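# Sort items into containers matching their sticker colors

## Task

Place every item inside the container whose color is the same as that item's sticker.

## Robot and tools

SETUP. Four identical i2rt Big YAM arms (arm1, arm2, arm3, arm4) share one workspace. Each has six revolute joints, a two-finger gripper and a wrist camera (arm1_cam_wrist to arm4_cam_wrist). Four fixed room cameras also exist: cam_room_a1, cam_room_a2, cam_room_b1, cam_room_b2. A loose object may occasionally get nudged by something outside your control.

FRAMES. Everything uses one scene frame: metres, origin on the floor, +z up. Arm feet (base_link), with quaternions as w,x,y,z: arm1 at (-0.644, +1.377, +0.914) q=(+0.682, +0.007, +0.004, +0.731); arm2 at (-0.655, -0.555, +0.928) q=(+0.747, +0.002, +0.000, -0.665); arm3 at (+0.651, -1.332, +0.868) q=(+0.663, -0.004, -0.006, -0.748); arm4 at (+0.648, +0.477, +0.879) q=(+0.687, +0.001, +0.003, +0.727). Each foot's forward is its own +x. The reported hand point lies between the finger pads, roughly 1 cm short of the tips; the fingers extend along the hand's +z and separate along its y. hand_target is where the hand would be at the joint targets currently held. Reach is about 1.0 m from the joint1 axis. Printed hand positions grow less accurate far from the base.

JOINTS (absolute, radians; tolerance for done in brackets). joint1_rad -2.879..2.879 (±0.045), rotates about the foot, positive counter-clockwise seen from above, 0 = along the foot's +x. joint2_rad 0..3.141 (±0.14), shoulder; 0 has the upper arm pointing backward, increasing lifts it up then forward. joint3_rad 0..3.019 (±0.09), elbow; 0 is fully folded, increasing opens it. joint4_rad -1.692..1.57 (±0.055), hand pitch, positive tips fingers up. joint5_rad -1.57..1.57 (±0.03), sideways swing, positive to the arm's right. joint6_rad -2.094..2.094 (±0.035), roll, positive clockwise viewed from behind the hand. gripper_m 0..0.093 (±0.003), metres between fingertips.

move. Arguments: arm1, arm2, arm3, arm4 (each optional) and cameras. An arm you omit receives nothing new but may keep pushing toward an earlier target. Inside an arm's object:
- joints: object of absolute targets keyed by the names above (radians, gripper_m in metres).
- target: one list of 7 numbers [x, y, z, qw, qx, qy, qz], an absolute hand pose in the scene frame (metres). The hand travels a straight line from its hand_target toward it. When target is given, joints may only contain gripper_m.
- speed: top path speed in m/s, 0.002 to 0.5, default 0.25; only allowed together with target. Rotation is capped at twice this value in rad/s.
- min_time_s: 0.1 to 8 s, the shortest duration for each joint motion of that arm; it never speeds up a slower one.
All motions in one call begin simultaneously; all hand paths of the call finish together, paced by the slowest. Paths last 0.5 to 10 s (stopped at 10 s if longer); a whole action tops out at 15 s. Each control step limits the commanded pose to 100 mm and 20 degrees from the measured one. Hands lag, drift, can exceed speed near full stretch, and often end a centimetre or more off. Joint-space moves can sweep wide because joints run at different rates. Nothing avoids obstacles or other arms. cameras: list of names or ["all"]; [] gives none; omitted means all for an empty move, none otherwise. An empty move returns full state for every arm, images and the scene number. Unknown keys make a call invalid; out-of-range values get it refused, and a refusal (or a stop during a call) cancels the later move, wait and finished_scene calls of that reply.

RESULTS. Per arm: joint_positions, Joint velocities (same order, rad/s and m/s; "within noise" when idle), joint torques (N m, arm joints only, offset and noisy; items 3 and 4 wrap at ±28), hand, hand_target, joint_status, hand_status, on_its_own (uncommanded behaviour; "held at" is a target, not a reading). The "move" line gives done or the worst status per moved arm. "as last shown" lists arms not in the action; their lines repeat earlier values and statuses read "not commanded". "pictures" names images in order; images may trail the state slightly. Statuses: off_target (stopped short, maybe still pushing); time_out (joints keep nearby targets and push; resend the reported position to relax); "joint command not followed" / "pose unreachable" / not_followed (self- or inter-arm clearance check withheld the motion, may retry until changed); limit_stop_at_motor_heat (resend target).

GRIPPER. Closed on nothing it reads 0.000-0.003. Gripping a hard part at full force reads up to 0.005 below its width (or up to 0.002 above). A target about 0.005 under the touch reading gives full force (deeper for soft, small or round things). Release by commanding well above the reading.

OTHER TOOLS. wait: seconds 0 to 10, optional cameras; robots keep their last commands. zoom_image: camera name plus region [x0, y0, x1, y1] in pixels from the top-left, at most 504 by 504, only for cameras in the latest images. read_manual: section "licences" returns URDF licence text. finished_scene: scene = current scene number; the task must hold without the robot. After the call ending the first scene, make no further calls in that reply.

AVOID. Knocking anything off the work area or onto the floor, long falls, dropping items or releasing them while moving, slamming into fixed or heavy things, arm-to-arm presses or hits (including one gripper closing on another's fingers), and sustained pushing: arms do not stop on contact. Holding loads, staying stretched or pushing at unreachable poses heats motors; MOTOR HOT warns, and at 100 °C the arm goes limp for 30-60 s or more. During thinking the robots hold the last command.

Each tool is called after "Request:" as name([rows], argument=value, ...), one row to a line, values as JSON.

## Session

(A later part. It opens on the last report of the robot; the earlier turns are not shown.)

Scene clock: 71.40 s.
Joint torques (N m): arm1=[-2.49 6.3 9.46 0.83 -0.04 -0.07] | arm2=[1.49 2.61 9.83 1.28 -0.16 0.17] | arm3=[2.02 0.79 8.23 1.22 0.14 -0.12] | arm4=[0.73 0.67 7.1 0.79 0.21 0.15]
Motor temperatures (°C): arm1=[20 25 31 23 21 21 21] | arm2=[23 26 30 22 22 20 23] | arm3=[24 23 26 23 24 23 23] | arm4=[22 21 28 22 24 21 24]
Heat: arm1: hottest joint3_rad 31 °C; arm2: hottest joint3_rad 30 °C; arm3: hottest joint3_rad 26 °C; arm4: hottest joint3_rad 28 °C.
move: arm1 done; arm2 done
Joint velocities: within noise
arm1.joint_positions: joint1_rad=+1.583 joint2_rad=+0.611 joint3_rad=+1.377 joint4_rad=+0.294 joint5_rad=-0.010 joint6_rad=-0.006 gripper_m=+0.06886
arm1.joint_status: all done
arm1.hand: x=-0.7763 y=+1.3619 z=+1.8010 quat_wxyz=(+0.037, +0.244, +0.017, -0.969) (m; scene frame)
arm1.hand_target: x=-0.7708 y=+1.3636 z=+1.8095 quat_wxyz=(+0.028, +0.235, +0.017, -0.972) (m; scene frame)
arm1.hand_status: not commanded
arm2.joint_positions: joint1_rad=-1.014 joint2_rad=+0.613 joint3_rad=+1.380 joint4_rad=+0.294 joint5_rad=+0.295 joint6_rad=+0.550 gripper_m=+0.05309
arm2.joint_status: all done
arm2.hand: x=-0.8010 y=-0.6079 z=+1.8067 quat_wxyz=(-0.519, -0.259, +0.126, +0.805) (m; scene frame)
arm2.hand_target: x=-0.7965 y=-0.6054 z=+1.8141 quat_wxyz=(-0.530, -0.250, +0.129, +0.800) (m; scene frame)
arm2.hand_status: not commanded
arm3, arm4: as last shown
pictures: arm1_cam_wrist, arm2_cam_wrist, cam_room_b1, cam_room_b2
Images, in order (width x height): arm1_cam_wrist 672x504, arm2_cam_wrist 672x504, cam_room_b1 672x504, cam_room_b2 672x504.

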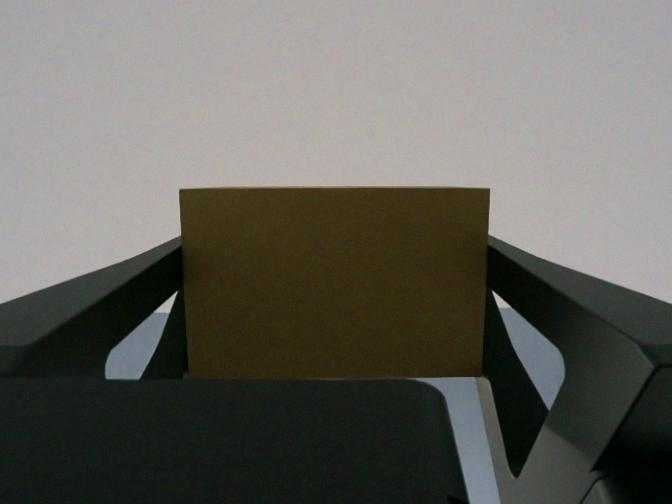

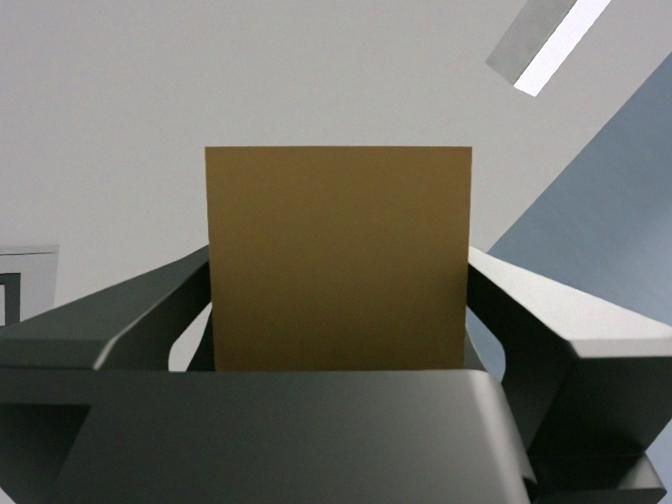

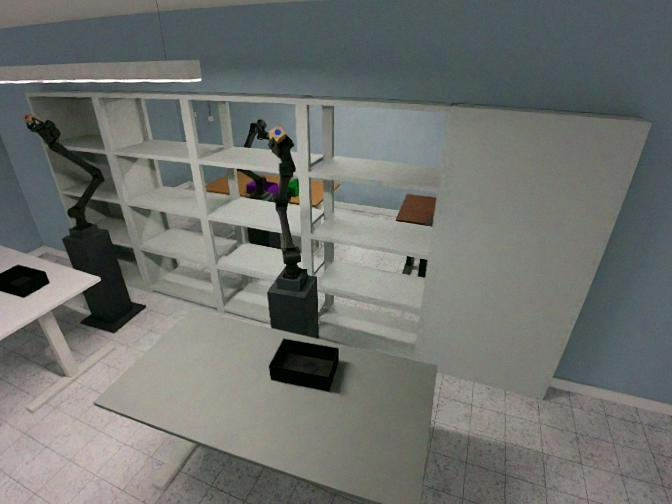

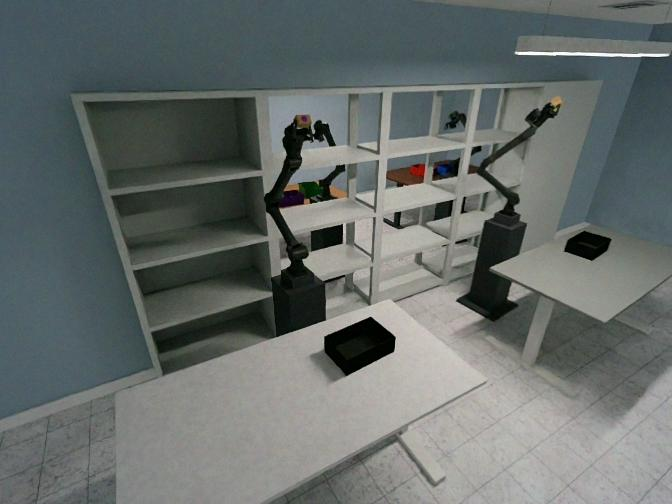

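Request:
move(arm1={"joints":{"joint4_rad":-1.49},"min_time_s":1.3}, arm2={"joints":{"joint4_rad":-1.49,"joint5_rad":0,"joint6_rad":0},"min_time_s":1.3})

Request:
move(arm1={"joints":{"joint1_rad":-2.25,"joint5_rad":0,"joint6_rad":0},"min_time_s":3.0}, arm2={"joints":{"joint1_rad":0.913,"joint5_rad":0,"joint6_rad":0},"min_time_s":2.6}, arm4={"joints":{"joint1_rad":0.93,"joint2_rad":0.62,"joint3_rad":1.4,"joint4_rad":-1.49},"min_time_s":3}, arm3={"joints":{"joint1_rad":-1.98,"joint2_rad":0.62,"joint3_rad":1.4,"joint4_rad":-1.49},"min_time_s":3})

Request:
move(arm1={"target":[-0.36,1.165,1.13,0.2468,0.2905,0.9212,-0.0778],"speed":0.3}, arm2={"target":[-0.346,-0.74,1.13,0.2494,0.2581,0.9308,-0.0692],"speed":0.3}, arm3={"target":[0.341,-1.15,1.13,0.0679,-0.9321,0.2533,0.2498],"speed":0.3}, arm4={"target":[0.36,0.68,1.14,0.0778,-0.9212,0.2905,0.2468],"speed":0.3})

Request:
move(arm1={"target":[-0.005,0.913,1.055,0.2468,0.2905,0.9212,-0.0778],"speed":0.25}, arm2={"target":[-0.005,-0.945,1.055,0.2494,0.2581,0.9308,-0.0692],"speed":0.25}, cameras=["arm1_cam_wrist","arm2_cam_wrist"])

Request:
move(arm1={"target":[-0.005,0.913,1.015,0.2468,0.2905,0.9212,-0.0778],"speed":0.06}, arm2={"target":[-0.005,-0.945,1.012,0.2494,0.2581,0.9308,-0.0692],"speed":0.06})

Request:
move(arm1={"target":[-0.005,0.913,0.997,0.2468,0.2905,0.9212,-0.0778],"speed":0.06}, arm2={"target":[-0.005,-0.945,0.995,0.2494,0.2581,0.9308,-0.0692],"speed":0.06}, cameras=["arm1_cam_wrist","arm2_cam_wrist"])

Scene clock: 89.80 s.
Joint torques (N m): arm1=[-2.84 4.37 10.85 1.28 -0.08 -0.07] | arm2=[1.38 0.79 10.95 1.8 -0.18 -0.08] | arm3=[2.02 0.73 8.24 1.21 0.13 -0.11] | arm4=[0.62 1.03 7.08 0.81 0.2 0.17]
Motor temperatures (°C): arm1=[20 24 32 23 21 21 22] | arm2=[23 25 31 22 22 20 24] | arm3=[24 23 26 23 24 23 23] | arm4=[22 21 29 22 24 21 24]
Heat: arm1: hottest joint3_rad 32 °C; arm2: hottest joint3_rad 31 °C; arm3: hottest joint3_rad 26 °C; arm4: hottest joint3_rad 29 °C.
move: arm1 done; arm2 done
Joint velocities: within noise
arm1.joint_positions: joint1_rad=+1.583 joint2_rad=+0.619 joint3_rad=+1.377 joint4_rad=-1.483 joint5_rad=-0.010 joint6_rad=-0.006 gripper_m=+0.06886
arm1.joint_status: all done
arm1.hand: x=-0.8509 y=+1.3573 z=+1.4210 quat_wxyz=(+0.018, +0.908, +0.042, -0.417) (m; scene frame)
arm1.hand_target: x=-0.8477 y=+1.3597 z=+1.4300 quat_wxyz=(+0.015, +0.905, +0.041, -0.424) (m; scene frame)
arm1.hand_status: not commanded
arm2.joint_positions: joint1_rad=-1.014 joint2_rad=+0.619 joint3_rad=+1.380 joint4_rad=-1.478 joint5_rad=+0.003 joint6_rad=+0.015 gripper_m=+0.05311
arm2.joint_status: all done
arm2.hand: x=-0.8257 y=-0.6911 z=+1.4333 quat_wxyz=(-0.137, -0.862, -0.294, +0.389) (m; scene frame)
arm2.hand_target: x=-0.8214 y=-0.6909 z=+1.4401 quat_wxyz=(-0.139, -0.857, -0.305, +0.392) (m; scene frame)
arm2.hand_status: not commanded
arm3.joint_positions: joint1_rad=+1.679 joint2_rad=+0.629 joint3_rad=+1.395 joint4_rad=-1.482 joint5_rad=-0.003 joint6_rad=+0.007 gripper_m=+0.09398
arm3.joint_status: not commanded
arm3.hand: x=+0.8683 y=-1.3274 z=+1.3779 quat_wxyz=(-0.415, -0.006, -0.910, +0.006) (m; scene frame)
arm3.hand_target: x=+0.8631 y=-1.3254 z=+1.3805 quat_wxyz=(-0.418, +0.002, -0.909, +0.007) (m; scene frame)
arm3.hand_status: not commanded
arm4.joint_positions: joint1_rad=-1.626 joint2_rad=+0.613 joint3_rad=+1.382 joint4_rad=-1.478 joint5_rad=-0.003 joint6_rad=-0.014 gripper_m=+0.09398
arm4.joint_status: not commanded
arm4.hand: x=+0.8643 y=+0.4793 z=+1.3861 quat_wxyz=(-0.415, +0.008, -0.910, +0.003) (m; scene frame)
arm4.hand_target: x=+0.8576 y=+0.4780 z=+1.3854 quat_wxyz=(-0.415, -0.001, -0.910, +0.002) (m; scene frame)
arm4.hand_status: not commanded
pictures: none

Scene clock: 93.13 s.
Joint torques (N m): arm1=[-2.61 3.66 11.14 1.2 0.07 0.08] | arm2=[1.08 0.85 10.95 1.77 -0.11 -0.07] | arm3=[0.5 0.44 8.31 1.18 0.03 -0.11] | arm4=[0.91 2.61 8.44 0.84 0.14 0.17]
Motor temperatures (°C): arm1=[20 24 32 23 21 21 22] | arm2=[23 25 31 22 22 20 24] | arm3=[24 23 26 23 24 23 23] | arm4=[22 21 29 22 24 21 24]
Heat: arm1: hottest joint3_rad 32 °C; arm2: hottest joint3_rad 31 °C; arm3: hottest joint3_rad 26 °C; arm4: hottest joint3_rad 29 °C.
move: arm1 done; arm2 done; arm3 done; arm4 done
Joint velocities: within noise
arm1.joint_positions: joint1_rad=-2.242 joint2_rad=+0.619 joint3_rad=+1.377 joint4_rad=-1.483 joint5_rad=-0.001 joint6_rad=-0.006 gripper_m=+0.06889
arm1.joint_status: all done
arm1.hand: x=-0.4582 y=+1.2534 z=+1.4146 quat_wxyz=(-0.385, -0.267, -0.875, +0.123) (m; scene frame)
arm1.hand_target: x=-0.4617 y=+1.2537 z=+1.4236 quat_wxyz=(-0.391, -0.273, -0.870, +0.126) (m; scene frame)
arm1.hand_status: not commanded
arm2.joint_positions: joint1_rad=+0.908 joint2_rad=+0.619 joint3_rad=+1.380 joint4_rad=-1.478 joint5_rad=+0.002 joint6_rad=+0.014 gripper_m=+0.05312
arm2.joint_status: all done
arm2.hand: x=-0.4715 y=-0.6698 z=+1.4340 quat_wxyz=(-0.399, -0.253, -0.875, +0.108) (m; scene frame)
arm2.hand_target: x=-0.4738 y=-0.6668 z=+1.4409 quat_wxyz=(-0.402, -0.243, -0.876, +0.110) (m; scene frame)
arm2.hand_status: not commanded
arm3.joint_positions: joint1_rad=-1.969 joint2_rad=+0.629 joint3_rad=+1.395 joint4_rad=-1.482 joint5_rad=+0.000 joint6_rad=+0.006 gripper_m=+0.09401
arm3.joint_status: all done
arm3.hand: x=+0.4613 y=-1.2162 z=+1.3759 quat_wxyz=(+0.099, -0.880, +0.239, +0.399) (m; scene frame)
arm3.hand_target: x=+0.4671 y=-1.2166 z=+1.3786 quat_wxyz=(+0.103, -0.878, +0.241, +0.401) (m; scene frame)
arm3.hand_status: not commanded
arm4.joint_positions: joint1_rad=+0.926 joint2_rad=+0.613 joint3_rad=+1.382 joint4_rad=-1.478 joint5_rad=-0.002 joint6_rad=-0.013 gripper_m=+0.09400
arm4.joint_status: all done
arm4.hand: x=+0.4723 y=+0.5980 z=+1.3876 quat_wxyz=(-0.121, +0.871, -0.258, -0.401) (m; scene frame)
arm4.hand_target: x=+0.4731 y=+0.5968 z=+1.3923 quat_wxyz=(-0.118, +0.870, -0.263, -0.401) (m; scene frame)
arm4.hand_status: not commanded
pictures: none

Scene clock: 94.93 s.
Joint torques (N m): arm1=[-3.31 -2.96 12.46 1.73 -0.05 -0.04] | arm2=[1.67 -6.95 11.26 2.56 0.16 -0.01] | arm3=[1.79 -6.36 9.66 1.57 0.12 0] | arm4=[0.26 -5.54 9.61 1.31 0.21 0.17]
Motor temperatures (°C): arm1=[20 24 32 23 21 21 22] | arm2=[23 25 31 22 22 20 24] | arm3=[24 23 26 23 24 23 23] | arm4=[22 21 29 22 24 21 24]
Heat: arm1: hottest joint3_rad 32 °C; arm2: hottest joint3_rad 31 °C; arm3: hottest joint3_rad 26 °C; arm4: hottest joint3_rad 29 °C.
move: arm1 off_target; arm2 done; arm3 done; arm4 off_target
Joint velocities: within noise
arm1.joint_positions: joint1_rad=-2.289 joint2_rad=+0.922 joint3_rad=+0.802 joint4_rad=-0.953 joint5_rad=-0.029 joint6_rad=-0.031 gripper_m=+0.06889
arm1.joint_status: not commanded
arm1.hand: x=-0.3631 y=+1.1720 z=+1.1188 quat_wxyz=(-0.229, -0.291, -0.926, +0.070) (m; scene frame)
arm1.hand_target: x=-0.3602 y=+1.1652 z=+1.1302 quat_wxyz=(-0.247, -0.290, -0.921, +0.078) (m; scene frame)
arm1.hand_status: off_target (0.014 m and 2.3 deg from the pose sent, 0.314 m and 17.7 deg at the start)
arm2.joint_positions: joint1_rad=+0.913 joint2_rad=+0.962 joint3_rad=+0.795 joint4_rad=-0.904 joint5_rad=+0.004 joint6_rad=+0.014 gripper_m=+0.05312
arm2.joint_status: not commanded
arm2.hand: x=-0.3506 y=-0.7406 z=+1.1267 quat_wxyz=(-0.239, -0.267, -0.932, +0.065) (m; scene frame)
arm2.hand_target: x=-0.3461 y=-0.7399 z=+1.1299 quat_wxyz=(-0.249, -0.258, -0.931, +0.069) (m; scene frame)
arm2.hand_status: done (0.006 m and 1.7 deg from the pose sent, 0.336 m and 18.9 deg at the start)
arm3.joint_positions: joint1_rad=-1.969 joint2_rad=+0.936 joint3_rad=+0.941 joint4_rad=-1.066 joint5_rad=+0.017 joint6_rad=+0.006 gripper_m=+0.09401
arm3.joint_status: not commanded
arm3.hand: x=+0.3442 y=-1.1490 z=+1.1258 quat_wxyz=(+0.066, -0.935, +0.255, +0.239) (m; scene frame)
arm3.hand_target: x=+0.3411 y=-1.1499 z=+1.1301 quat_wxyz=(+0.068, -0.932, +0.253, +0.250) (m; scene frame)
arm3.hand_status: done (0.005 m and 1.3 deg from the pose sent, 0.282 m and 18.5 deg at the start)
arm4.joint_positions: joint1_rad=+0.919 joint2_rad=+0.926 joint3_rad=+0.920 joint4_rad=-1.072 joint5_rad=+0.004 joint6_rad=-0.011 gripper_m=+0.09400
arm4.joint_status: not commanded
arm4.hand: x=+0.3620 y=+0.6744 z=+1.1328 quat_wxyz=(-0.073, +0.928, -0.281, -0.234) (m; scene frame)
arm4.hand_target: x=+0.3601 y=+0.6798 z=+1.1400 quat_wxyz=(-0.078, +0.921, -0.290, -0.247) (m; scene frame)
arm4.hand_status: off_target (0.009 m and 2.1 deg from the pose sent, 0.284 m and 19.6 deg at the start)
pictures: none

Scene clock: 97.50 s.
Joint torques (N m): arm1=[-0.56 -19.66 17.32 0.77 0.05 0.11] | arm2=[1.03 -21.71 16.66 1.17 0.03 -0.06] | arm3=[1.9 -6.3 9.65 1.59 0.12 -0.01] | arm4=[0.21 -5.95 9.74 1.33 0.19 0.18]
Motor temperatures (°C): arm1=[20 24 32 23 21 21 22] | arm2=[23 25 31 22 22 20 24] | arm3=[24 23 26 23 24 23 23] | arm4=[22 21 29 22 24 21 24]
Heat: arm1: hottest joint3_rad 32 °C; arm2: hottest joint3_rad 31 °C; arm3: hottest joint3_rad 26 °C; arm4: hottest joint3_rad 29 °C.
move: arm1 off_target; arm2 off_target
Joint velocities: within noise
arm1.joint_positions: joint1_rad=-2.284 joint2_rad=+2.125 joint3_rad=+1.926 joint4_rad=-0.890 joint5_rad=-0.020 joint6_rad=-0.023 gripper_m=+0.06889
arm1.joint_status: not commanded
arm1.hand: x=-0.0260 y=+0.9179 z=+1.0246 quat_wxyz=(-0.221, -0.294, -0.927, +0.070) (m; scene frame)
arm1.hand_target: x=-0.0068 y=+0.9144 z=+1.0555 quat_wxyz=(-0.248, -0.290, -0.921, +0.078) (m; scene frame)
arm1.hand_status: off_target (0.037 m and 3.2 deg from the pose sent, 0.446 m and 2.3 deg at the start)
arm2.joint_positions: joint1_rad=+0.913 joint2_rad=+2.042 joint3_rad=+1.760 joint4_rad=-0.795 joint5_rad=+0.004 joint6_rad=+0.014 gripper_m=+0.05312
arm2.joint_status: not commanded
arm2.hand: x=-0.0229 y=-0.9372 z=+1.0405 quat_wxyz=(-0.236, -0.267, -0.932, +0.064) (m; scene frame)
arm2.hand_target: x=-0.0062 y=-0.9442 z=+1.0552 quat_wxyz=(-0.250, -0.258, -0.931, +0.069) (m; scene frame)
arm2.hand_status: off_target (0.024 m and 2.0 deg from the pose sent, 0.408 m and 1.6 deg at the start)
arm3, arm4: as last shown
pictures: arm1_cam_wrist, arm2_cam_wrist
Images, in order (width x height): arm1_cam_wrist 672x504, arm2_cam_wrist 672x504.

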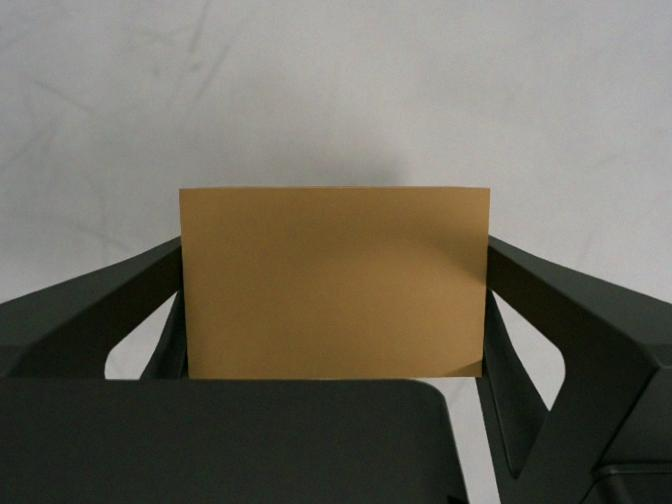

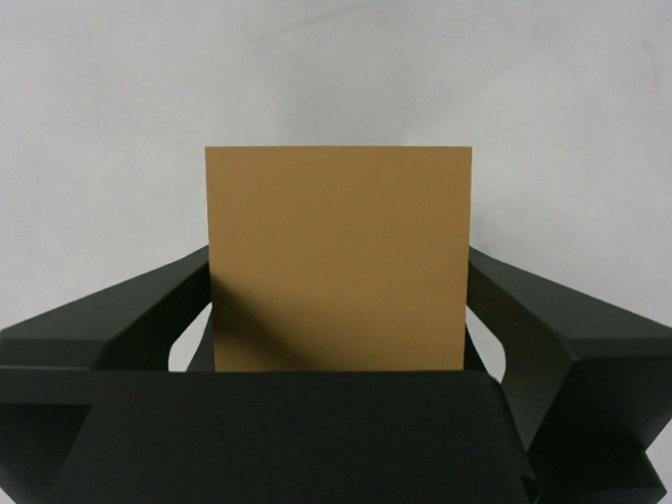

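Scene clock: 98.80 s.
Joint torques (N m): arm1=[-1.03 -19.02 12.3 1.92 0.11 0.11] | arm2=[1.14 -21.6 11.99 2.63 0.01 -0.06] | arm3=[1.9 -6.36 9.68 1.59 0.13 0] | arm4=[0.15 -6.12 9.63 1.42 0.21 0.18]
Motor temperatures (°C): arm1=[20 24 32 23 21 21 22] | arm2=[23 25 31 22 22 20 24] | arm3=[24 23 26 23 24 23 23] | arm4=[22 21 29 22 24 21 24]
Heat: arm1: hottest joint3_rad 32 °C; arm2: hottest joint3_rad 31 °C; arm3: hottest joint3_rad 26 °C; arm4: hottest joint3_rad 29 °C.
move: arm1 off_target; arm2 off_target
Joint velocities: within noise
arm1.joint_positions: joint1_rad=-2.284 joint2_rad=+2.145 joint3_rad=+1.926 joint4_rad=-0.832 joint5_rad=-0.019 joint6_rad=-0.023 gripper_m=+0.06889
arm1.joint_status: not commanded
arm1.hand: x=-0.0165 y=+0.9105 z=+1.0158 quat_wxyz=(-0.238, -0.293, -0.923, +0.076) (m; scene frame)
arm1.hand_target: x=-0.0053 y=+0.9131 z=+1.0152 quat_wxyz=(-0.247, -0.291, -0.921, +0.078) (m; scene frame)
arm1.hand_status: off_target (0.012 m and 1.1 deg from the pose sent, 0.024 m and 3.2 deg at the start)
arm2.joint_positions: joint1_rad=+0.913 joint2_rad=+2.071 joint3_rad=+1.760 joint4_rad=-0.738 joint5_rad=+0.004 joint6_rad=+0.014 gripper_m=+0.05312
arm2.joint_status: not commanded
arm2.hand: x=-0.0129 y=-0.9432 z=+1.0264 quat_wxyz=(-0.249, -0.266, -0.929, +0.067) (m; scene frame)
arm2.hand_target: x=-0.0056 y=-0.9446 z=+1.0120 quat_wxyz=(-0.249, -0.258, -0.931, +0.069) (m; scene frame)
arm2.hand_status: off_target (0.017 m and 0.9 deg from the pose sent, 0.035 m and 2.0 deg at the start)
arm3, arm4: as last shown
pictures: none

Scene clock: 99.80 s.
Joint torques (N m): arm1=[-0.26 -17.85 10.61 1.91 0.06 0.09] | arm2=[1.08 -21.42 10.24 2.62 0.01 -0.06] | arm3=[1.79 -6.3 9.69 1.59 0.12 0] | arm4=[0.26 -6.07 9.63 1.37 0.23 0.17]
Motor temperatures (°C): arm1=[20 24 32 23 21 21 22] | arm2=[23 25 31 22 22 20 24] | arm3=[24 23 26 23 24 23 23] | arm4=[22 21 29 22 24 21 24]
Heat: arm1: hottest joint3_rad 32 °C; arm2: hottest joint3_rad 31 °C; arm3: hottest joint3_rad 26 °C; arm4: hottest joint3_rad 29 °C.
move: arm1 off_target; arm2 off_target
Joint velocities: within noise
arm1.joint_positions: joint1_rad=-2.284 joint2_rad=+2.146 joint3_rad=+1.917 joint4_rad=-0.792 joint5_rad=-0.019 joint6_rad=-0.022 gripper_m=+0.06889
arm1.joint_status: not commanded
arm1.hand: x=-0.0118 y=+0.9069 z=+1.0155 quat_wxyz=(-0.251, -0.292, -0.919, +0.081) (m; scene frame)
arm1.hand_target: x=-0.0056 y=+0.9133 z=+0.9970 quat_wxyz=(-0.247, -0.291, -0.921, +0.078) (m; scene frame)
arm1.hand_status: off_target (0.021 m and 0.7 deg from the pose sent, 0.022 m and 1.1 deg at the start)
arm2.joint_positions: joint1_rad=+0.913 joint2_rad=+2.083 joint3_rad=+1.760 joint4_rad=-0.701 joint5_rad=+0.004 joint6_rad=+0.014 gripper_m=+0.05312
arm2.joint_status: not commanded
arm2.hand: x=-0.0065 y=-0.9470 z=+1.0219 quat_wxyz=(-0.260, -0.265, -0.926, +0.071) (m; scene frame)
arm2.hand_target: x=-0.0059 y=-0.9445 z=+0.9953 quat_wxyz=(-0.249, -0.258, -0.931, +0.069) (m; scene frame)
arm2.hand_status: off_target (0.027 m and 1.6 deg from the pose sent, 0.033 m and 0.9 deg at the start)
arm3, arm4: as last shown
pictures: arm1_cam_wrist, arm2_cam_wrist
Images, in order (width x height): arm1_cam_wrist 672x504, arm2_cam_wrist 672x504.

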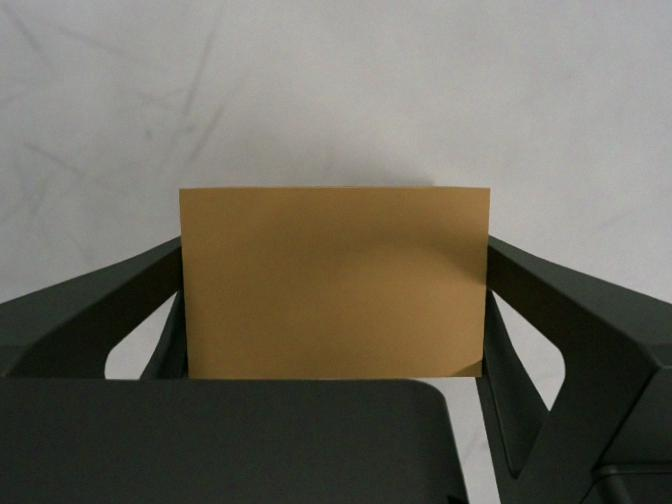

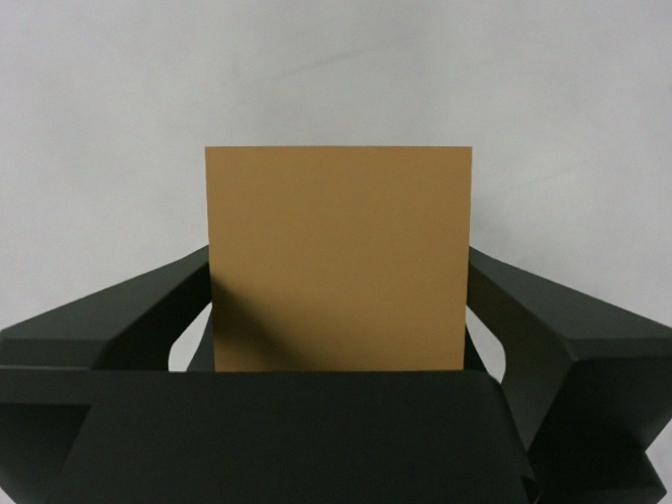

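Request:
move(arm1={"target":[-0.01,0.91,1.007,0.2468,0.2905,0.9212,-0.0778],"speed":0.1}, arm2={"target":[-0.006,-0.946,1.010,0.2494,0.2581,0.9308,-0.0692],"speed":0.1})

Request:
move(arm1={"joints":{"gripper_m":0.092}}, arm2={"joints":{"gripper_m":0.085}}, cameras=["arm1_cam_wrist","arm2_cam_wrist"])

Request:
move(arm1={"target":[-0.03,0.925,1.09,0.2468,0.2905,0.9212,-0.0778],"speed":0.2}, arm2={"target":[-0.027,-0.933,1.09,0.2494,0.2581,0.9308,-0.0692],"speed":0.2})

Request:
move(arm1={"target":[-0.36,1.165,1.14,0.2468,0.2905,0.9212,-0.0778],"speed":0.35}, arm2={"target":[-0.346,-0.74,1.14,0.2494,0.2581,0.9308,-0.0692],"speed":0.35})

Request:
move(arm4={"target":[0.0,0.908,1.09,0.0778,-0.9212,0.2905,0.2468],"speed":0.3}, arm3={"target":[0.0,-0.965,1.12,0.0679,-0.9321,0.2533,0.2498],"speed":0.3}, cameras=["arm3_cam_wrist","arm4_cam_wrist"])

Scene clock: 110.93 s.
Joint torques (N m): arm1=[-1.55 -19.08 11.22 1.21 -0.04 0.04] | arm2=[0.91 -22.53 11.82 1.33 -0.04 -0.09] | arm3=[1.9 -6.48 9.7 1.59 0.12 0.01] | arm4=[0.56 -6.48 9.59 1.37 0.21 0.17]
Motor temperatures (°C): arm1=[20 24 33 23 21 21 22] | arm2=[23 26 31 22 22 20 24] | arm3=[24 23 27 23 24 23 23] | arm4=[22 21 30 22 24 21 24]
Heat: arm1: hottest joint3_rad 33 °C; arm2: hottest joint3_rad 31 °C; arm3: hottest joint3_rad 27 °C; arm4: hottest joint3_rad 30 °C.
move: arm1 done; arm2 off_target
Joint velocities: within noise
arm1.joint_positions: joint1_rad=-2.284 joint2_rad=+2.146 joint3_rad=+1.916 joint4_rad=-0.791 joint5_rad=-0.019 joint6_rad=-0.022 gripper_m=+0.06889
arm1.joint_status: not commanded
arm1.hand: x=-0.0118 y=+0.9071 z=+1.0151 quat_wxyz=(-0.252, -0.292, -0.919, +0.081) (m; scene frame)
arm1.hand_target: x=-0.0101 y=+0.9100 z=+1.0068 quat_wxyz=(-0.247, -0.291, -0.921, +0.078) (m; scene frame)
arm1.hand_status: done (0.009 m and 0.7 deg from the pose sent, 0.009 m and 0.7 deg at the start)
arm2.joint_positions: joint1_rad=+0.913 joint2_rad=+2.083 joint3_rad=+1.760 joint4_rad=-0.701 joint5_rad=+0.004 joint6_rad=+0.014 gripper_m=+0.05312
arm2.joint_status: not commanded
arm2.hand: x=-0.0065 y=-0.9470 z=+1.0219 quat_wxyz=(-0.260, -0.265, -0.926, +0.071) (m; scene frame)
arm2.hand_target: x=-0.0062 y=-0.9459 z=+1.0100 quat_wxyz=(-0.250, -0.258, -0.931, +0.069) (m; scene frame)
arm2.hand_status: off_target (0.012 m and 1.6 deg from the pose sent, 0.012 m and 1.6 deg at the start)
arm3, arm4: as last shown
pictures: none

Scene clock: 111.47 s.
Joint torques (N m): arm1=[-1.61 -19.14 11.19 1.24 -0.06 0.02] | arm2=[0.91 -22.48 11.84 1.37 -0.04 -0.08] | arm3=[1.96 -6.3 9.68 1.62 0.13 0] | arm4=[0.32 -6.3 9.78 1.33 0.21 0.17]
Motor temperatures (°C): arm1=[20 24 33 23 21 21 22] | arm2=[23 26 31 22 22 20 24] | arm3=[24 23 27 23 24 23 23] | arm4=[22 21 30 22 24 21 24]
Heat: arm1: hottest joint3_rad 33 °C; arm2: hottest joint3_rad 31 °C; arm3: hottest joint3_rad 27 °C; arm4: hottest joint3_rad 30 °C.
move: arm1 done; arm2 done
Joint velocities: within noise
arm1.joint_positions: joint1_rad=-2.284 joint2_rad=+2.146 joint3_rad=+1.916 joint4_rad=-0.791 joint5_rad=-0.019 joint6_rad=-0.022 gripper_m=+0.09197
arm1.joint_status: all done
arm1.hand: x=-0.0118 y=+0.9071 z=+1.0151 quat_wxyz=(-0.252, -0.292, -0.919, +0.081) (m; scene frame)
arm1.hand_target: x=-0.0101 y=+0.9100 z=+1.0068 quat_wxyz=(-0.247, -0.291, -0.921, +0.078) (m; scene frame)
arm1.hand_status: not commanded
arm2.joint_positions: joint1_rad=+0.913 joint2_rad=+2.083 joint3_rad=+1.760 joint4_rad=-0.701 joint5_rad=+0.004 joint6_rad=+0.013 gripper_m=+0.08493
arm2.joint_status: all done
arm2.hand: x=-0.0065 y=-0.9470 z=+1.0219 quat_wxyz=(-0.260, -0.265, -0.926, +0.071) (m; scene frame)
arm2.hand_target: x=-0.0062 y=-0.9459 z=+1.0100 quat_wxyz=(-0.250, -0.258, -0.931, +0.069) (m; scene frame)
arm2.hand_status: not commanded
arm3, arm4: as last shown
pictures: arm1_cam_wrist, arm2_cam_wrist
Images, in order (width x height): arm1_cam_wrist 672x504, arm2_cam_wrist 672x504.

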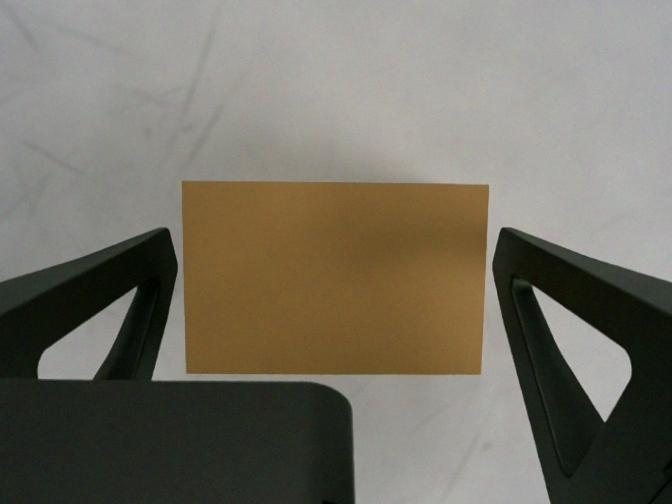

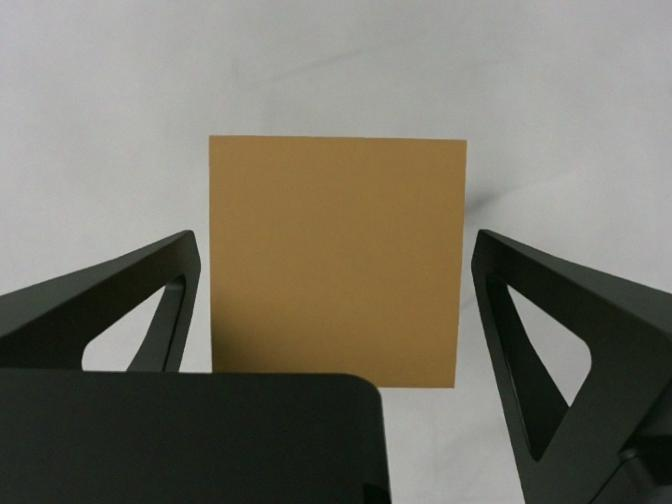

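Scene clock: 112.70 s.
Joint torques (N m): arm1=[-2.02 -19.49 13.04 0.88 -0.03 0.04] | arm2=[0.97 -22.07 13.15 1.21 -0.01 -0.07] | arm3=[1.79 -6.36 9.63 1.59 0.12 -0.02] | arm4=[0.26 -6.01 9.65 1.35 0.18 0.17]
Motor temperatures (°C): arm1=[20 24 33 23 21 21 22] | arm2=[23 26 31 22 22 20 24] | arm3=[24 23 27 23 24 23 23] | arm4=[22 21 30 22 24 21 24]
Heat: arm1: hottest joint3_rad 33 °C; arm2: hottest joint3_rad 31 °C; arm3: hottest joint3_rad 27 °C; arm4: hottest joint3_rad 30 °C.
move: arm1 off_target; arm2 done
Joint velocities: within noise
arm1.joint_positions: joint1_rad=-2.284 joint2_rad=+2.041 joint3_rad=+1.916 joint4_rad=-0.924 joint5_rad=-0.020 joint6_rad=-0.022 gripper_m=+0.09197
arm1.joint_status: not commanded
arm1.hand: x=-0.0345 y=+0.9247 z=+1.0777 quat_wxyz=(-0.239, -0.293, -0.922, +0.076) (m; scene frame)
arm1.hand_target: x=-0.0302 y=+0.9251 z=+1.0899 quat_wxyz=(-0.247, -0.291, -0.921, +0.078) (m; scene frame)
arm1.hand_status: off_target (0.013 m and 0.9 deg from the pose sent, 0.079 m and 0.7 deg at the start)
arm2.joint_positions: joint1_rad=+0.913 joint2_rad=+1.968 joint3_rad=+1.760 joint4_rad=-0.837 joint5_rad=+0.004 joint6_rad=+0.013 gripper_m=+0.08493
arm2.joint_status: not commanded
arm2.hand: x=-0.0311 y=-0.9325 z=+1.0879 quat_wxyz=(-0.251, -0.265, -0.928, +0.068) (m; scene frame)
arm2.hand_target: x=-0.0270 y=-0.9329 z=+1.0901 quat_wxyz=(-0.250, -0.258, -0.931, +0.069) (m; scene frame)
arm2.hand_status: done (0.005 m and 0.9 deg from the pose sent, 0.072 m and 1.6 deg at the start)
arm3, arm4: as last shown
pictures: none

Scene clock: 114.63 s.
Joint torques (N m): arm1=[-2.84 -1.49 11.82 0.85 -0.07 -0.07] | arm2=[1.49 -5.42 10.51 1.26 0.15 -0.01] | arm3=[1.85 -6.42 9.65 1.61 0.12 0.01] | arm4=[0.26 -5.83 9.57 1.46 0.17 0.16]
Motor temperatures (°C): arm1=[20 24 33 23 21 21 22] | arm2=[23 26 31 22 22 20 24] | arm3=[24 23 27 23 24 23 23] | arm4=[22 21 30 22 24 21 24]
Heat: arm1: hottest joint3_rad 33 °C; arm2: hottest joint3_rad 31 °C; arm3: hottest joint3_rad 27 °C; arm4: hottest joint3_rad 30 °C.
move: arm1 done; arm2 off_target
Joint velocities: within noise
arm1.joint_positions: joint1_rad=-2.290 joint2_rad=+0.901 joint3_rad=+0.836 joint4_rad=-0.953 joint5_rad=-0.030 joint6_rad=-0.032 gripper_m=+0.09197
arm1.joint_status: not commanded
arm1.hand: x=-0.3576 y=+1.1677 z=+1.1431 quat_wxyz=(-0.255, -0.288, -0.920, +0.079) (m; scene frame)
arm1.hand_target: x=-0.3600 y=+1.1650 z=+1.1401 quat_wxyz=(-0.247, -0.291, -0.921, +0.078) (m; scene frame)
arm1.hand_status: done (0.005 m and 1.0 deg from the pose sent, 0.409 m and 0.9 deg at the start)
arm2.joint_positions: joint1_rad=+0.913 joint2_rad=+0.941 joint3_rad=+0.830 joint4_rad=-0.898 joint5_rad=+0.004 joint6_rad=+0.013 gripper_m=+0.08493
arm2.joint_status: not commanded
arm2.hand: x=-0.3431 y=-0.7452 z=+1.1522 quat_wxyz=(-0.267, -0.264, -0.924, +0.072) (m; scene frame)
arm2.hand_target: x=-0.3462 y=-0.7400 z=+1.1402 quat_wxyz=(-0.249, -0.258, -0.931, +0.069) (m; scene frame)
arm2.hand_status: off_target (0.014 m and 2.3 deg from the pose sent, 0.373 m and 0.9 deg at the start)
arm3, arm4: as last shown
pictures: none

Scene clock: 117.00 s.
Joint torques (N m): arm1=[-2.84 -1.32 11.89 0.79 -0.07 -0.07] | arm2=[1.49 -5.36 10.52 1.29 0.15 -0.01] | arm3=[2.55 -23 14.42 0.61 0.13 0.03] | arm4=[1.44 -23.88 13 0.36 0.18 0.2]
Motor temperatures (°C): arm1=[20 24 33 23 21 21 22] | arm2=[23 26 31 22 22 20 24] | arm3=[24 23 27 23 24 23 23] | arm4=[22 22 31 22 24 21 24]
Heat: arm1: hottest joint3_rad 33 °C; arm2: hottest joint3_rad 31 °C; arm3: hottest joint3_rad 27 °C; arm4: hottest joint3_rad 31 °C.
move: arm3 off_target; arm4 off_target
Joint velocities: within noise
arm1, arm2: as last shown
arm3.joint_positions: joint1_rad=-1.968 joint2_rad=+1.978 joint3_rad=+1.986 joint4_rad=-1.088 joint5_rad=+0.021 joint6_rad=+0.011 gripper_m=+0.09401
arm3.joint_status: not commanded
arm3.hand: x=+0.0159 y=-0.9618 z=+1.0974 quat_wxyz=(+0.065, -0.936, +0.258, +0.230) (m; scene frame)
arm3.hand_target: x=+0.0012 y=-0.9656 z=+1.1199 quat_wxyz=(+0.068, -0.932, +0.253, +0.250) (m; scene frame)
arm3.hand_status: off_target (0.028 m and 2.4 deg from the pose sent, 0.390 m and 1.3 deg at the start)
arm4.joint_positions: joint1_rad=+0.927 joint2_rad=+2.082 joint3_rad=+2.048 joint4_rad=-1.039 joint5_rad=+0.016 joint6_rad=+0.010 gripper_m=+0.09400
arm4.joint_status: not commanded
arm4.hand: x=+0.0128 y=+0.9058 z=+1.0776 quat_wxyz=(-0.075, +0.925, -0.288, -0.236) (m; scene frame)
arm4.hand_target: x=+0.0007 y=+0.9075 z=+1.0902 quat_wxyz=(-0.078, +0.921, -0.290, -0.248) (m; scene frame)
arm4.hand_status: off_target (0.018 m and 1.4 deg from the pose sent, 0.433 m and 2.1 deg at the start)
pictures: arm3_cam_wrist, arm4_cam_wrist
Images, in order (width x height): arm3_cam_wrist 672x504, arm4_cam_wrist 672x504.

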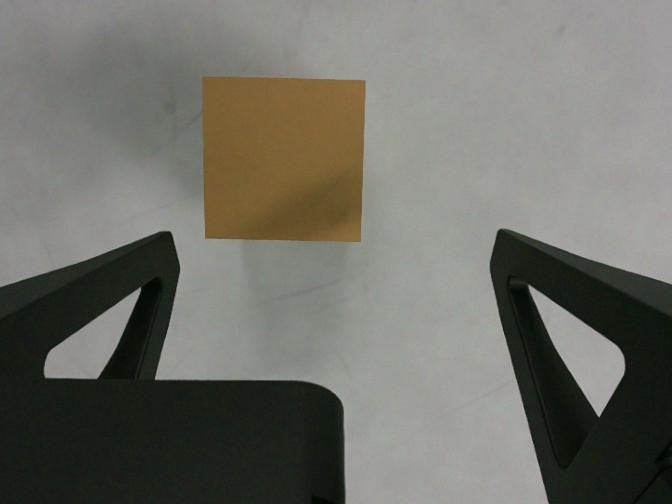

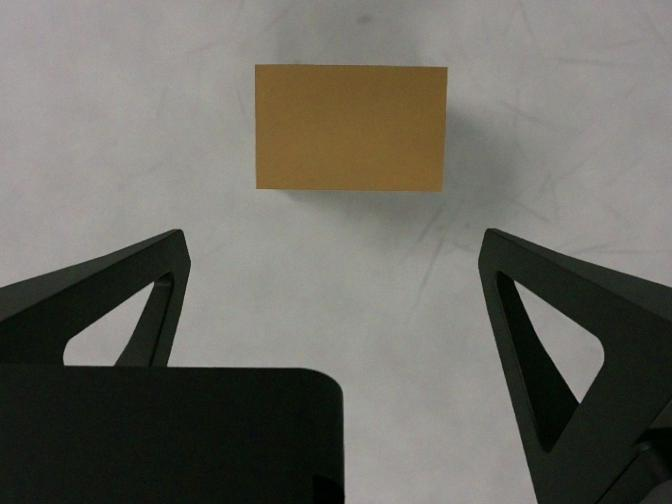

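Request:
move(arm4={"target":[-0.022,0.937,1.065,0.0778,-0.9212,0.2905,0.2468],"speed":0.2}, arm3={"target":[-0.027,-0.970,1.085,0.0679,-0.9321,0.2533,0.2498],"speed":0.2}, cameras=["arm3_cam_wrist","arm4_cam_wrist"])

Scene clock: 125.90 s.
Joint torques (N m): arm1=[-2.32 -1.03 11.67 0.72 -0.07 -0.06] | arm2=[1.44 -5.36 10.51 1.25 0.16 -0.01] | arm3=[2.14 -23.94 14.24 1.43 0.12 0.03] | arm4=[0.56 -25.29 13.19 0.4 -0.02 0.02]
Motor temperatures (°C): arm1=[20 24 32 23 21 21 22] | arm2=[23 26 31 22 22 20 23] | arm3=[24 23 30 23 24 23 23] | arm4=[22 22 34 22 24 21 24]
Heat: arm1: hottest joint3_rad 32 °C; arm2: hottest joint3_rad 31 °C; arm3: hottest joint3_rad 30 °C; arm4: hottest joint3_rad 34 °C.
move: arm3 off_target; arm4 off_target
Joint velocities: within noise
arm1, arm2: as last shown
arm3.joint_positions: joint1_rad=-1.937 joint2_rad=+2.044 joint3_rad=+2.003 joint4_rad=-1.059 joint5_rad=+0.034 joint6_rad=+0.033 gripper_m=+0.09401
arm3.joint_status: not commanded
arm3.hand: x=-0.0082 y=-0.9726 z=+1.0616 quat_wxyz=(+0.062, -0.939, +0.255, +0.221) (m; scene frame)
arm3.hand_target: x=-0.0254 y=-0.9709 z=+1.0854 quat_wxyz=(+0.068, -0.932, +0.253, +0.250) (m; scene frame)
arm3.hand_status: off_target (0.030 m and 3.5 deg from the pose sent, 0.045 m and 2.4 deg at the start)
arm4.joint_positions: joint1_rad=+0.925 joint2_rad=+2.203 joint3_rad=+2.194 joint4_rad=-1.061 joint5_rad=+0.015 joint6_rad=+0.010 gripper_m=+0.09400
arm4.joint_status: not commanded
arm4.hand: x=-0.0159 y=+0.9259 z=+1.0560 quat_wxyz=(-0.075, +0.925, -0.288, -0.237) (m; scene frame)
arm4.hand_target: x=-0.0212 y=+0.9366 z=+1.0649 quat_wxyz=(-0.078, +0.921, -0.290, -0.247) (m; scene frame)
arm4.hand_status: off_target (0.016 m and 1.2 deg from the pose sent, 0.048 m and 1.4 deg at the start)
pictures: arm3_cam_wrist, arm4_cam_wrist
Images, in order (width x height): arm3_cam_wrist 672x504, arm4_cam_wrist 672x504.

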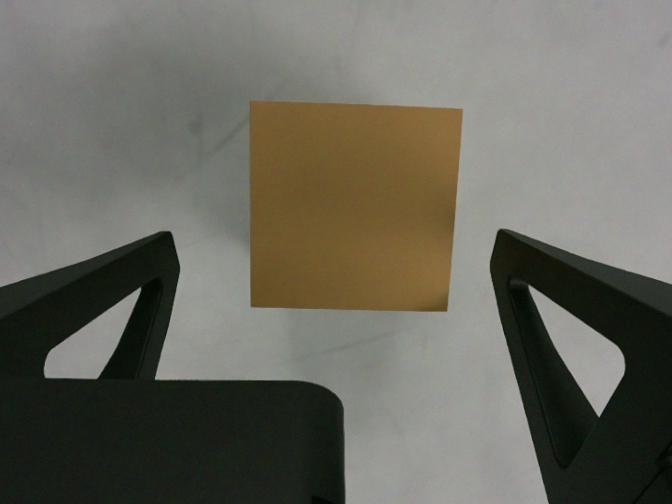

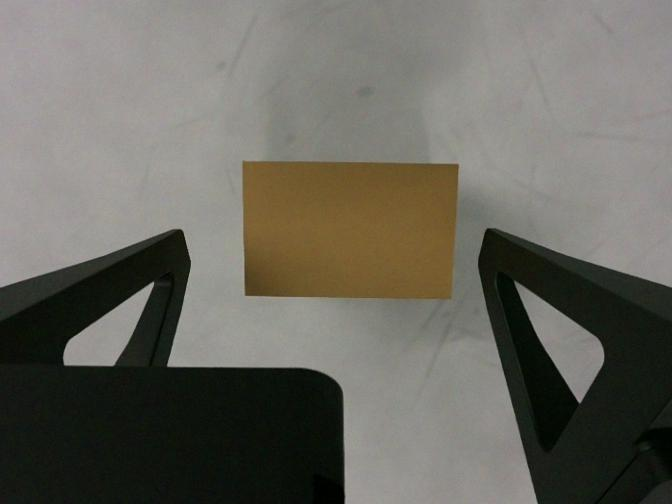

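Request:
move(arm4={"target":[-0.016,0.938,0.982,0.0778,-0.9212,0.2905,0.2468],"speed":0.1}, arm3={"target":[-0.031,-0.958,1.022,0.0722,-0.9273,0.2695,0.2485],"speed":0.1}, cameras=["arm3_cam_wrist","arm4_cam_wrist"])

Scene clock: 135.00 s.
Joint torques (N m): arm1=[-2.43 -1.32 11.74 0.95 -0.08 -0.08] | arm2=[1.49 -5.3 10.55 1.29 0.16 -0.01] | arm3=[1.67 -23.77 9.29 1.62 0.15 0.03] | arm4=[0.15 -24.94 8.14 1.57 -0.05 -0.01]
Motor temperatures (°C): arm1=[20 24 32 23 21 21 22] | arm2=[23 25 31 22 22 20 23] | arm3=[24 24 31 23 24 23 23] | arm4=[22 23 36 22 24 21 24]
Heat: arm1: hottest joint3_rad 32 °C; arm2: hottest joint3_rad 31 °C; arm3: hottest joint3_rad 31 °C; arm4: hottest joint3_rad 36 °C.
move: arm3 off_target; arm4 off_target
Joint velocities: within noise
arm1, arm2: as last shown
arm3.joint_positions: joint1_rad=-1.937 joint2_rad=+2.087 joint3_rad=+1.977 joint4_rad=-0.928 joint5_rad=+0.047 joint6_rad=+0.054 gripper_m=+0.09401
arm3.joint_status: not commanded
arm3.hand: x=-0.0286 y=-0.9596 z=+1.0325 quat_wxyz=(+0.072, -0.928, +0.266, +0.250) (m; scene frame)
arm3.hand_target: x=-0.0308 y=-0.9581 z=+1.0222 quat_wxyz=(+0.072, -0.928, +0.270, +0.249) (m; scene frame)
arm3.hand_status: off_target (0.011 m and 0.5 deg from the pose sent, 0.048 m and 4.0 deg at the start)
arm4.joint_positions: joint1_rad=+0.920 joint2_rad=+2.202 joint3_rad=+2.061 joint4_rad=-0.881 joint5_rad=+0.012 joint6_rad=+0.010 gripper_m=+0.09400
arm4.joint_status: not commanded
arm4.hand: x=-0.0192 y=+0.9324 z=+1.0116 quat_wxyz=(-0.081, +0.918, -0.289, -0.260) (m; scene frame)
arm4.hand_target: x=-0.0151 y=+0.9373 z=+0.9823 quat_wxyz=(-0.078, +0.921, -0.291, -0.247) (m; scene frame)
arm4.hand_status: off_target (0.030 m and 1.6 deg from the pose sent, 0.075 m and 1.2 deg at the start)
pictures: arm3_cam_wrist, arm4_cam_wrist
Images, in order (width x height): arm3_cam_wrist 672x504, arm4_cam_wrist 672x504.

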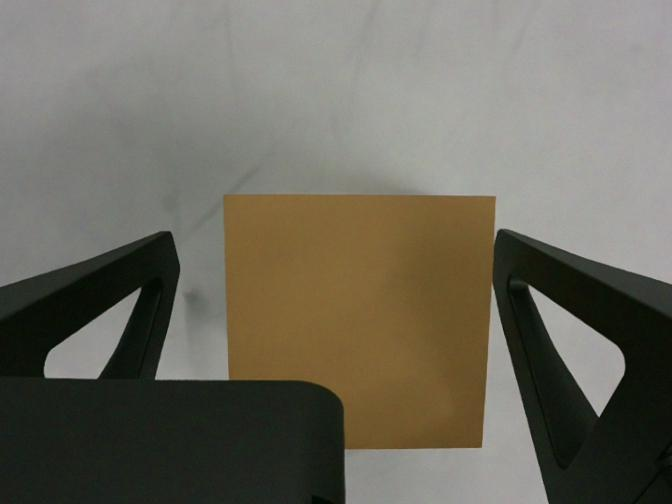

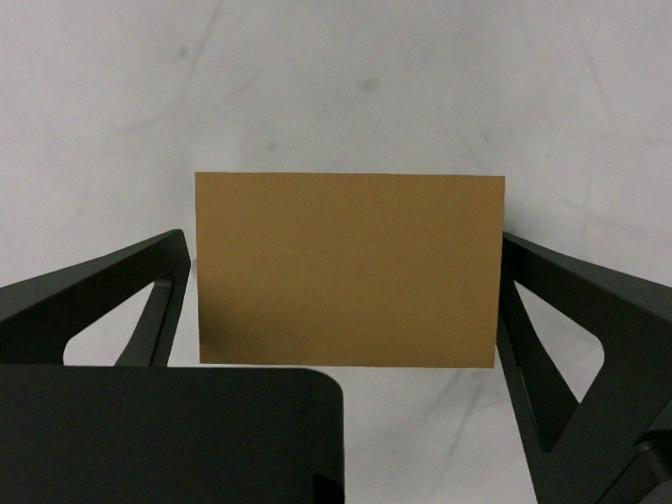

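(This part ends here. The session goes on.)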